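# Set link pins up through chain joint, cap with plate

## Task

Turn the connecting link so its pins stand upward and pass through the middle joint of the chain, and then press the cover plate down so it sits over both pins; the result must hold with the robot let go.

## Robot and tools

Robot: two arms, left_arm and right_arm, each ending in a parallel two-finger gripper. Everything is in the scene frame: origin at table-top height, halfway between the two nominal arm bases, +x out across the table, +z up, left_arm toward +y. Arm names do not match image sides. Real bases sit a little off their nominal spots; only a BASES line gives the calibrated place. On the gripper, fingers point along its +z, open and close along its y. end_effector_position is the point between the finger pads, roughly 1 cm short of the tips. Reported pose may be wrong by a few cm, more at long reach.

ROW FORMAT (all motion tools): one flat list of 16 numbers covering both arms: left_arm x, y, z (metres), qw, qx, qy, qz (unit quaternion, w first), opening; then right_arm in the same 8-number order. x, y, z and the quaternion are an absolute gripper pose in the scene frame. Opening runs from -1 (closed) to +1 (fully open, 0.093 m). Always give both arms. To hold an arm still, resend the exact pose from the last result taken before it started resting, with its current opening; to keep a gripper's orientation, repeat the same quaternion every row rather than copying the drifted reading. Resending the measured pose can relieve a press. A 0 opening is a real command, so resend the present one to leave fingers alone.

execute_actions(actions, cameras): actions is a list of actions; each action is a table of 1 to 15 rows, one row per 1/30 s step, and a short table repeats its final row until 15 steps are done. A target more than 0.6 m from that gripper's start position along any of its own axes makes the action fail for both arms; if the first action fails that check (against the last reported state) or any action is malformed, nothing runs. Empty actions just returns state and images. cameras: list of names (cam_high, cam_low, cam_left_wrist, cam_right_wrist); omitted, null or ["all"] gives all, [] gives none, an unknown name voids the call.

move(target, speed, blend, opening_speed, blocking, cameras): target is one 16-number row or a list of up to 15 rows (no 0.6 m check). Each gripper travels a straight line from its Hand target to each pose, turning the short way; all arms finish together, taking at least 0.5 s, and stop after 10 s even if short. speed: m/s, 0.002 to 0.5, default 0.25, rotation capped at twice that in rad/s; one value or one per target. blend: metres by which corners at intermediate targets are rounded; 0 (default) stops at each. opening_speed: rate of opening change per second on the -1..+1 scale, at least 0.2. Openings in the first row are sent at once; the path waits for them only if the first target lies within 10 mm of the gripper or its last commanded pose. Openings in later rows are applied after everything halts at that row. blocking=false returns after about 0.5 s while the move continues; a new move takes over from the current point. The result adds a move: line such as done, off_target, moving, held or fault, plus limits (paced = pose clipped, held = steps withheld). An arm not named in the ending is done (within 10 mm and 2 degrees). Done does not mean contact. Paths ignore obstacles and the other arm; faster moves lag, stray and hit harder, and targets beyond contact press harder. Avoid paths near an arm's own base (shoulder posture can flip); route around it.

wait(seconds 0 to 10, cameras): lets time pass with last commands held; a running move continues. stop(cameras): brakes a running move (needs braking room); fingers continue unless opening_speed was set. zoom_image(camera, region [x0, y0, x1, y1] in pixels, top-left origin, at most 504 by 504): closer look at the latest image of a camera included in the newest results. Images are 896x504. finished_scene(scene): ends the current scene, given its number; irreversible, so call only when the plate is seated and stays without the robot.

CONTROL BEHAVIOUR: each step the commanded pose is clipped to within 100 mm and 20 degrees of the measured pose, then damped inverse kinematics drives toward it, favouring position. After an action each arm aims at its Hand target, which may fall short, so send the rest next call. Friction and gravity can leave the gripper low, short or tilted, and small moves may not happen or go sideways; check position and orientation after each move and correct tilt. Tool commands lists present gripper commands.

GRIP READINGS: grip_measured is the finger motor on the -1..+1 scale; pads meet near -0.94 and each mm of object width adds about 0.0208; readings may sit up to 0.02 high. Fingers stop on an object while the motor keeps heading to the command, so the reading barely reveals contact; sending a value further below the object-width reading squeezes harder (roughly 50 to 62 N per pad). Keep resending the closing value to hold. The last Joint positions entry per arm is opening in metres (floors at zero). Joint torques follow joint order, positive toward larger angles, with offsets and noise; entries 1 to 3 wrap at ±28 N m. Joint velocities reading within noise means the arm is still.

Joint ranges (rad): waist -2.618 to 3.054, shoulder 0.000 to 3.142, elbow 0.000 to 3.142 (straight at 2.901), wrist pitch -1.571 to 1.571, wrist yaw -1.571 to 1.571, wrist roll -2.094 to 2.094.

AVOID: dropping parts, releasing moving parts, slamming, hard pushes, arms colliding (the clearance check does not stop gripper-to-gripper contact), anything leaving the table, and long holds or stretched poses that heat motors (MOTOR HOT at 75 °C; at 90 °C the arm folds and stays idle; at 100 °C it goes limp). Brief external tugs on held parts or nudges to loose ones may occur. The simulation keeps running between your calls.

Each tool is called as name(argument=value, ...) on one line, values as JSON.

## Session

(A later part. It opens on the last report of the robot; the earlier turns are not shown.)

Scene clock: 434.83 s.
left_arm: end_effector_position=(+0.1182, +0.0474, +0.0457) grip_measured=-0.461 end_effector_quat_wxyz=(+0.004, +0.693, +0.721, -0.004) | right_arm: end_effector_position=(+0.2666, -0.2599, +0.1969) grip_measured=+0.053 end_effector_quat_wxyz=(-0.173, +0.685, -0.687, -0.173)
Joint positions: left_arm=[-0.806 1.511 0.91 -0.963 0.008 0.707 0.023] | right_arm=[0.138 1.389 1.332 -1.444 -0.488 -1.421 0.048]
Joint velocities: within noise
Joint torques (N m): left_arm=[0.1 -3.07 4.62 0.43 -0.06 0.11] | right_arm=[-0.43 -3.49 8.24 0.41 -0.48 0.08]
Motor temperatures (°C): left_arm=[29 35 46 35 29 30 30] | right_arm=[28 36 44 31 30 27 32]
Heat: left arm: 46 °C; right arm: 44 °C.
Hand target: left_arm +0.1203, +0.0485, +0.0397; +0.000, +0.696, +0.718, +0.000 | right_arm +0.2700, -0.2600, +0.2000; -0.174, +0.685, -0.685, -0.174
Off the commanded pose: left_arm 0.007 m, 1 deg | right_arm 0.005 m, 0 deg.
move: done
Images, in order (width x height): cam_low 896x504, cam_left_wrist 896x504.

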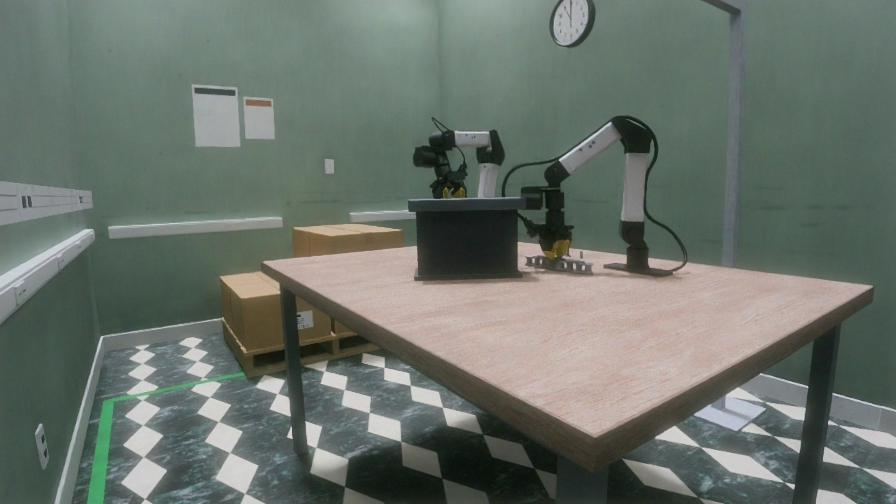

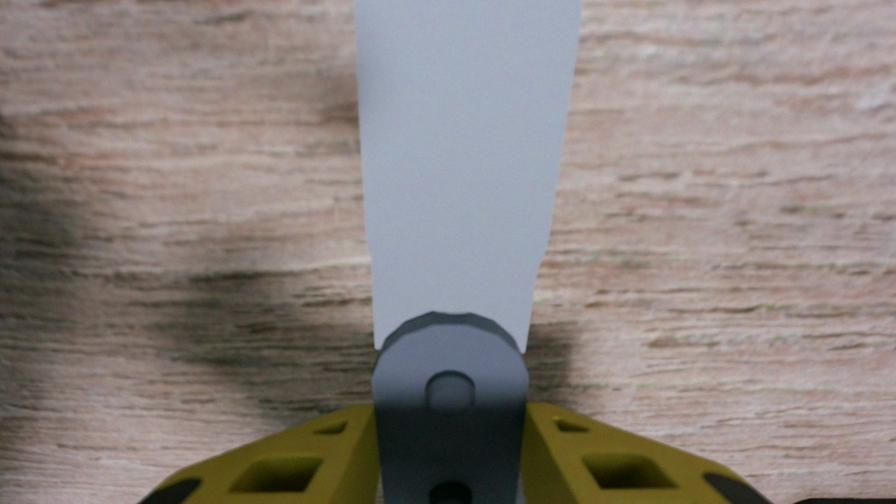

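move(target=[0.1204,0.0484,0.0365,0.0,0.6956,0.7184,0.0,-0.7,0.27,-0.26,0.20,0.17406,-0.68535,0.68535,0.17406,0.05], speed=0.02, cameras=["cam_left_wrist","cam_low"])

zoom_image(camera="cam_low", region=[544, 248, 568, 266])

zoom_image(camera="cam_left_wrist", region=[350, 290, 550, 504])

Scene clock: 435.93 s.
left_arm: end_effector_position=(+0.1182, +0.0474, +0.0440) grip_measured=-0.461 end_effector_quat_wxyz=(+0.002, +0.693, +0.721, -0.004) | right_arm: end_effector_position=(+0.2666, -0.2599, +0.1969) grip_measured=+0.053 end_effector_quat_wxyz=(-0.173, +0.685, -0.687, -0.173)
Joint positions: left_arm=[-0.806 1.516 0.907 -0.958 0.008 0.707 0.023] | right_arm=[0.138 1.389 1.332 -1.444 -0.488 -1.421 0.048]
Joint velocities: within noise
Joint torques (N m): left_arm=[0.12 -3.15 4.18 0.49 -0.05 0.1] | right_arm=[-0.44 -3.49 8.25 0.41 -0.49 0.08]
Motor temperatures (°C): left_arm=[29 35 46 35 29 30 30] | right_arm=[28 36 44 31 30 27 32]
Heat: left arm: 46 °C; right arm: 44 °C.
Hand target: left_arm +0.1202, +0.0485, +0.0368; +0.000, +0.696, +0.718, +0.000 | right_arm +0.2700, -0.2600, +0.2000; -0.174, +0.685, -0.685, -0.174
Off the commanded pose: left_arm 0.008 m, 1 deg | right_arm 0.005 m, 0 deg.
move: done
Images, in order (width x height): cam_low 896x504, cam_left_wrist 896x504.

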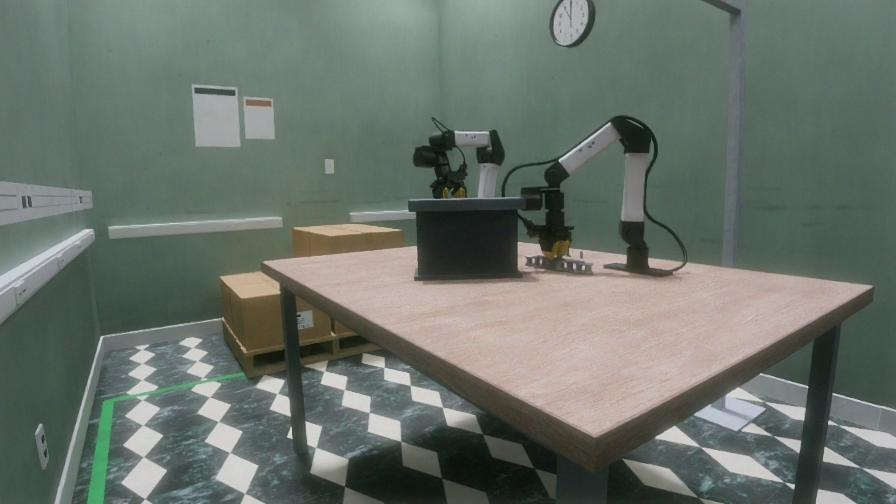

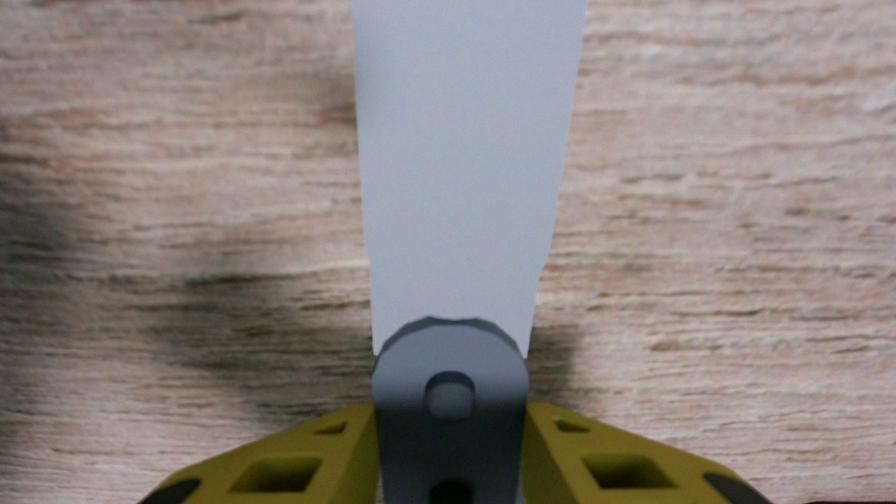

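Scaled by 21.000 from the camera's 896x504 image, which has a finer 1280x720 frame.

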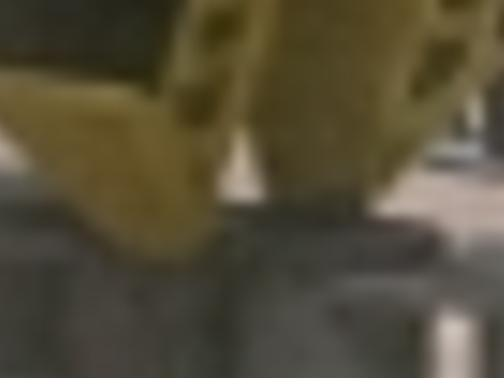

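Scaled by 2.355 from the camera's 896x504 image, which has a finer 1280x720 frame.

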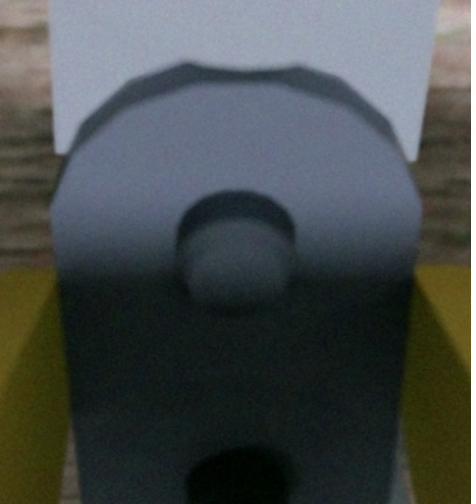

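move(target=[0.1204,0.0484,0.0330,0.0,0.6956,0.7184,0.0,-0.7,0.27,-0.26,0.20,0.17406,-0.68535,0.68535,0.17406,0.05], speed=0.02, cameras=["cam_left_wrist","cam_low"])

zoom_image(camera="cam_low", region=[530, 240, 590, 285])

zoom_image(camera="cam_left_wrist", region=[350, 290, 550, 504])

Scene clock: 437.13 s.
left_arm: end_effector_position=(+0.1182, +0.0475, +0.0435) grip_measured=-0.461 end_effector_quat_wxyz=(+0.002, +0.693, +0.721, -0.004) | right_arm: end_effector_position=(+0.2666, -0.2599, +0.1969) grip_measured=+0.053 end_effector_quat_wxyz=(-0.173, +0.685, -0.687, -0.173)
Joint positions: left_arm=[-0.806 1.516 0.906 -0.956 0.008 0.707 0.023] | right_arm=[0.138 1.389 1.332 -1.444 -0.488 -1.421 0.048]
Joint velocities: within noise
Joint torques (N m): left_arm=[0.09 -2.71 3.51 0.61 -0.06 0.1] | right_arm=[-0.43 -3.49 8.25 0.41 -0.48 0.08]
Motor temperatures (°C): left_arm=[29 35 46 35 29 30 30] | right_arm=[28 36 44 31 30 27 32]
Heat: left arm: 46 °C; right arm: 44 °C.
Hand target: left_arm +0.1201, +0.0486, +0.0335; +0.000, +0.696, +0.718, +0.000 | right_arm +0.2700, -0.2600, +0.2000; -0.174, +0.685, -0.685, -0.174
Off the commanded pose: left_arm 0.011 m, 1 deg | right_arm 0.005 m, 0 deg.
move: off_target (left_arm)
Images, in order (width x height): cam_low 896x504, cam_left_wrist 896x504.

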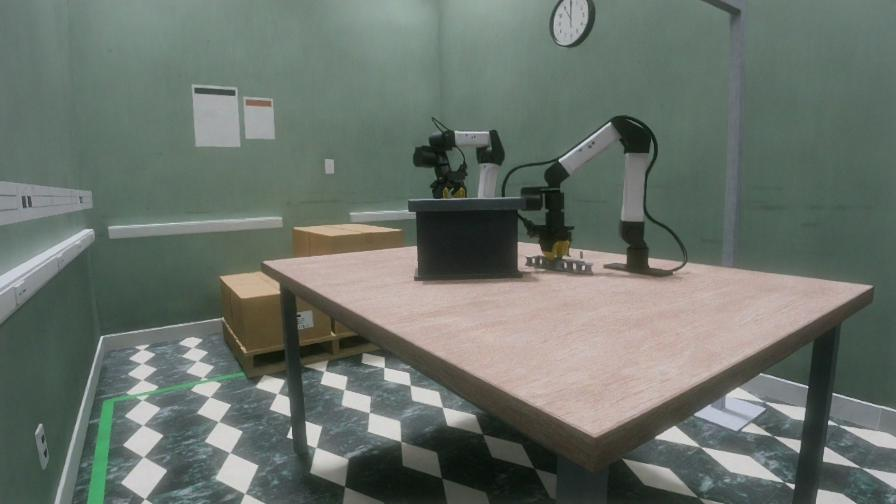

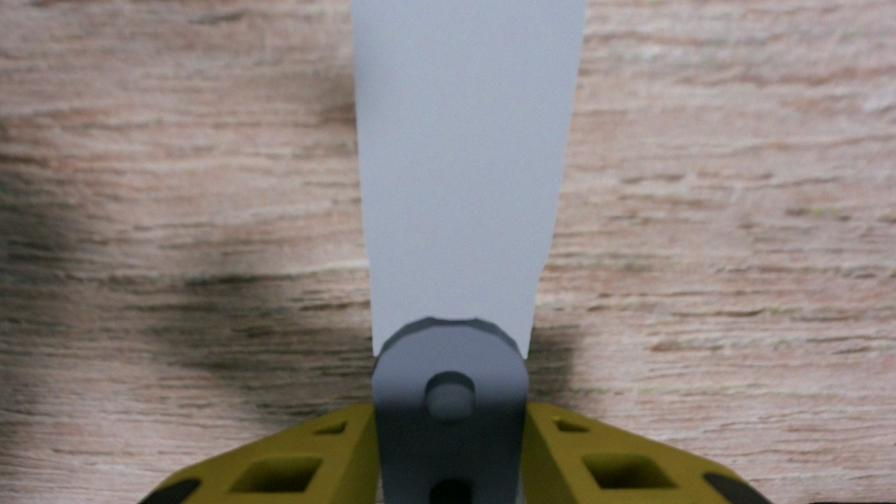

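Scaled by 8.400 from the camera's 896x504 image, which has a finer 1280x720 frame.

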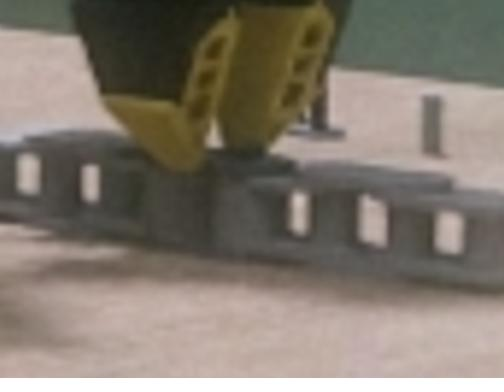

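Scaled by 2.355 from the camera's 896x504 image, which has a finer 1280x720 frame.

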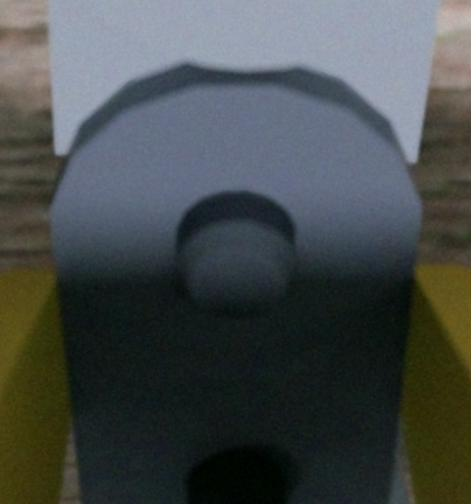

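move(target=[[0.1192,0.0480,0.0385,0.0,0.6956,0.7184,0.0,-0.7,0.27,-0.26,0.20,0.17406,-0.68535,0.68535,0.17406,0.05],[0.1192,0.0480,0.0385,0.0,0.6956,0.7184,0.0,-0.2,0.27,-0.26,0.20,0.17406,-0.68535,0.68535,0.17406,0.05]], speed=0.03, opening_speed=0.5, cameras=["cam_left_wrist","cam_low"])

zoom_image(camera="cam_low", region=[530, 240, 590, 285])

zoom_image(camera="cam_left_wrist", region=[350, 290, 550, 504])

Scene clock: 439.80 s.
left_arm: end_effector_position=(+0.1185, +0.0471, +0.0435) grip_measured=-0.202 end_effector_quat_wxyz=(+0.003, +0.693, +0.721, -0.004) | right_arm: end_effector_position=(+0.2666, -0.2599, +0.1969) grip_measured=+0.053 end_effector_quat_wxyz=(-0.173, +0.685, -0.687, -0.173)
Joint positions: left_arm=[-0.806 1.516 0.906 -0.954 0.008 0.707 0.036] | right_arm=[0.138 1.389 1.332 -1.444 -0.488 -1.421 0.048]
Joint velocities: within noise
Joint torques (N m): left_arm=[-0.25 -3.58 4.64 0.4 -0.05 0.04] | right_arm=[-0.46 -3.49 8.25 0.41 -0.49 0.08]
Motor temperatures (°C): left_arm=[29 35 46 35 29 30 30] | right_arm=[28 36 44 31 30 27 32]
Heat: left arm: 46 °C; right arm: 44 °C.
Hand target: left_arm +0.1192, +0.0480, +0.0387; +0.000, +0.696, +0.718, +0.000 | right_arm +0.2700, -0.2600, +0.2000; -0.174, +0.685, -0.685, -0.174
Off the commanded pose: left_arm 0.005 m, 1 deg | right_arm 0.005 m, 0 deg.
move: done
Images, in order (width x height): cam_low 896x504, cam_left_wrist 896x504.

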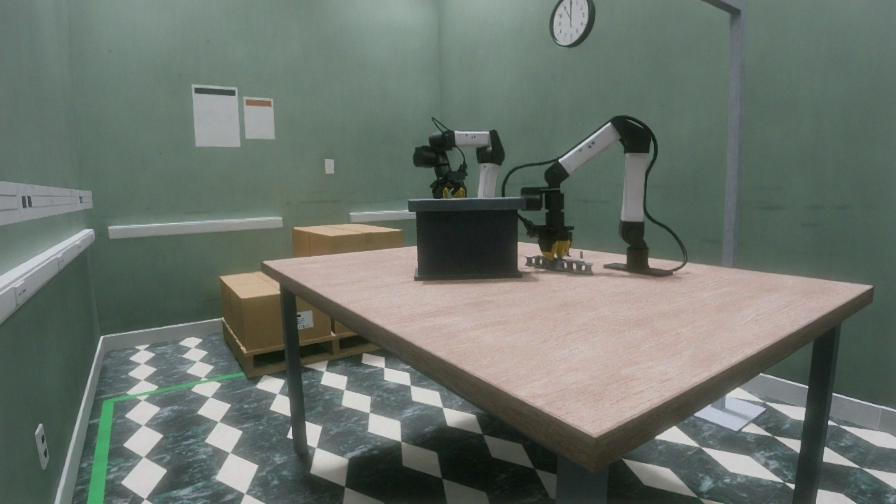

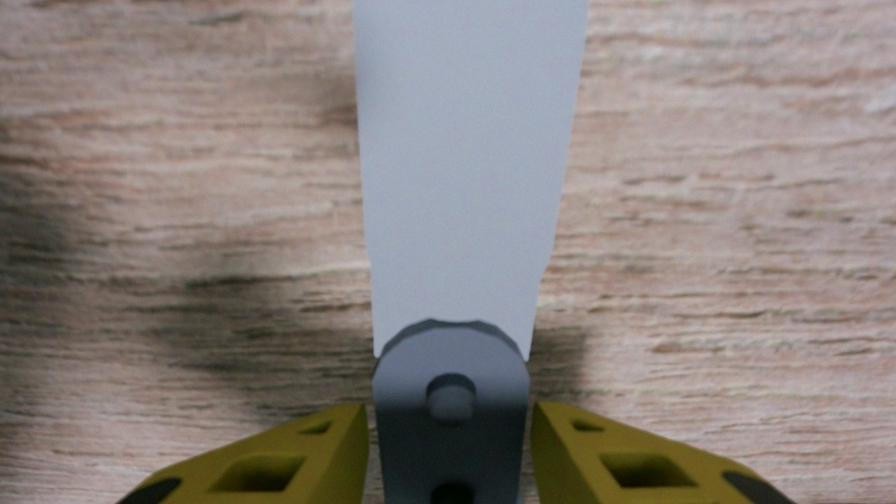

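Scaled by 8.400 from the camera's 896x504 image, which has a finer 1280x720 frame.

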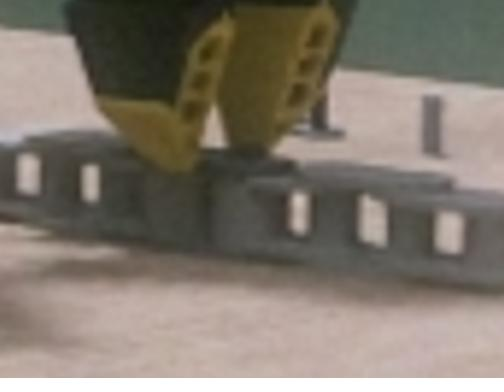

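Scaled by 2.355 from the camera's 896x504 image, which has a finer 1280x720 frame.

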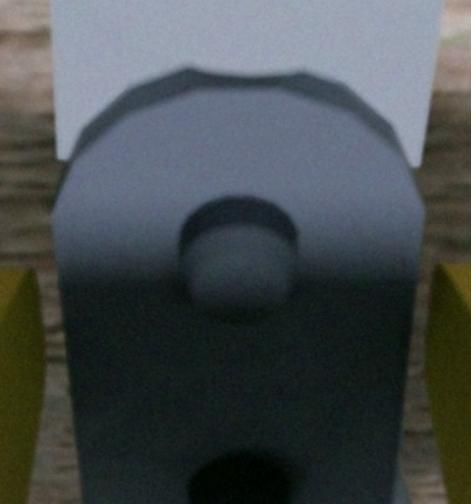

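move(target=[[0.1192,0.0480,0.0385,0.0,0.6956,0.7184,0.0,0.05,0.27,-0.26,0.20,0.17406,-0.68535,0.68535,0.17406,0.05],[0.1192,0.0480,0.145,0.0,0.6956,0.7184,0.0,0.05,0.27,-0.26,0.20,0.17406,-0.68535,0.68535,0.17406,0.05]], speed=0.1, opening_speed=0.5, cameras=["cam_left_wrist","cam_low"])

zoom_image(camera="cam_low", region=[530, 240, 590, 285])

zoom_image(camera="cam_left_wrist", region=[300, 150, 600, 450])

Scene clock: 442.90 s.
left_arm: end_effector_position=(+0.1189, +0.0467, +0.1370) grip_measured=+0.048 end_effector_quat_wxyz=(-0.008, +0.693, +0.721, -0.004) | right_arm: end_effector_position=(+0.2666, -0.2599, +0.1969) grip_measured=+0.053 end_effector_quat_wxyz=(-0.173, +0.685, -0.687, -0.173)
Joint positions: left_arm=[-0.806 1.474 1.247 -1.359 0.008 0.707 0.048] | right_arm=[0.138 1.389 1.332 -1.444 -0.488 -1.421 0.048]
Joint velocities: within noise
Joint torques (N m): left_arm=[-0.28 -6.27 6.98 0.05 -0.06 0.04] | right_arm=[-0.44 -3.49 8.23 0.41 -0.49 0.08]
Motor temperatures (°C): left_arm=[29 36 46 35 29 30 30] | right_arm=[28 36 44 31 30 27 32]
Heat: left arm: 46 °C; right arm: 44 °C.
Hand target: left_arm +0.1191, +0.0480, +0.1449; +0.000, +0.696, +0.718, +0.000 | right_arm +0.2700, -0.2600, +0.2000; -0.174, +0.685, -0.685, -0.174
Off the commanded pose: left_arm 0.008 m, 1 deg | right_arm 0.005 m, 0 deg.
move: done
Images, in order (width x height): cam_low 896x504, cam_left_wrist 896x504.

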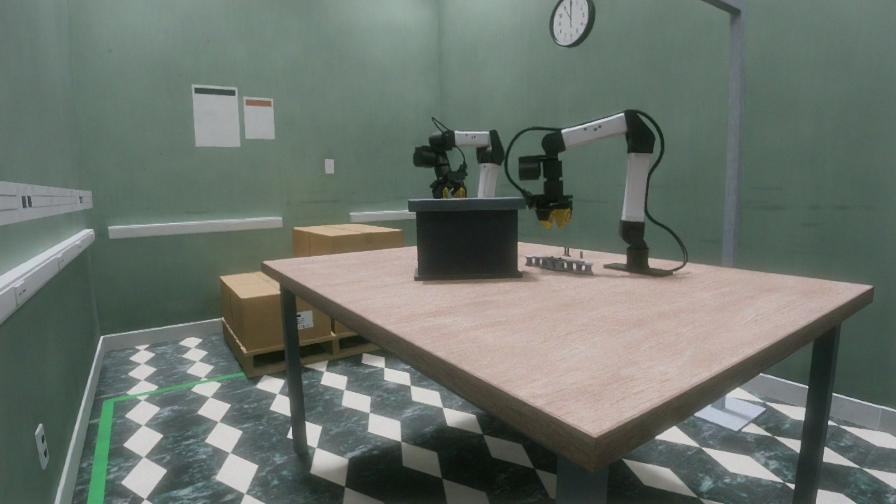

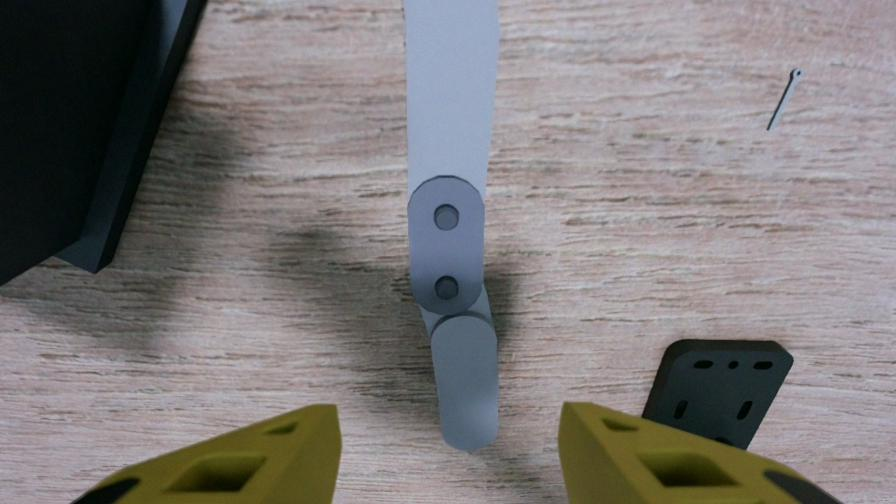

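Scaled by 8.400 from the camera's 896x504 image, which has a finer 1280x720 frame.

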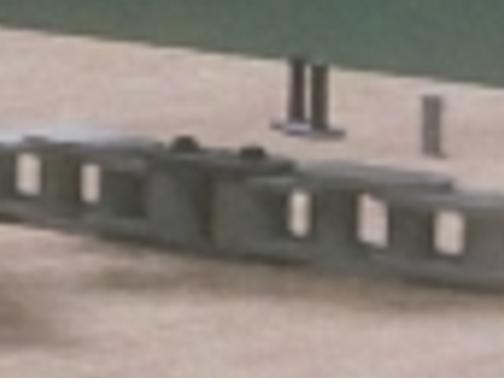

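Scaled by 1.680 from the camera's 896x504 image, which has a finer 1280x720 frame.

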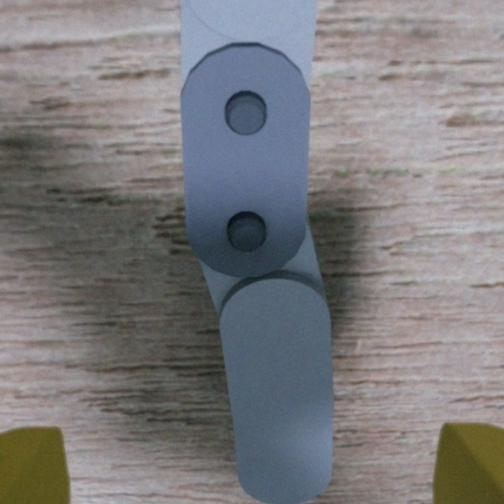

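finished_scene(scene=2)

The scene is finished: the task was done.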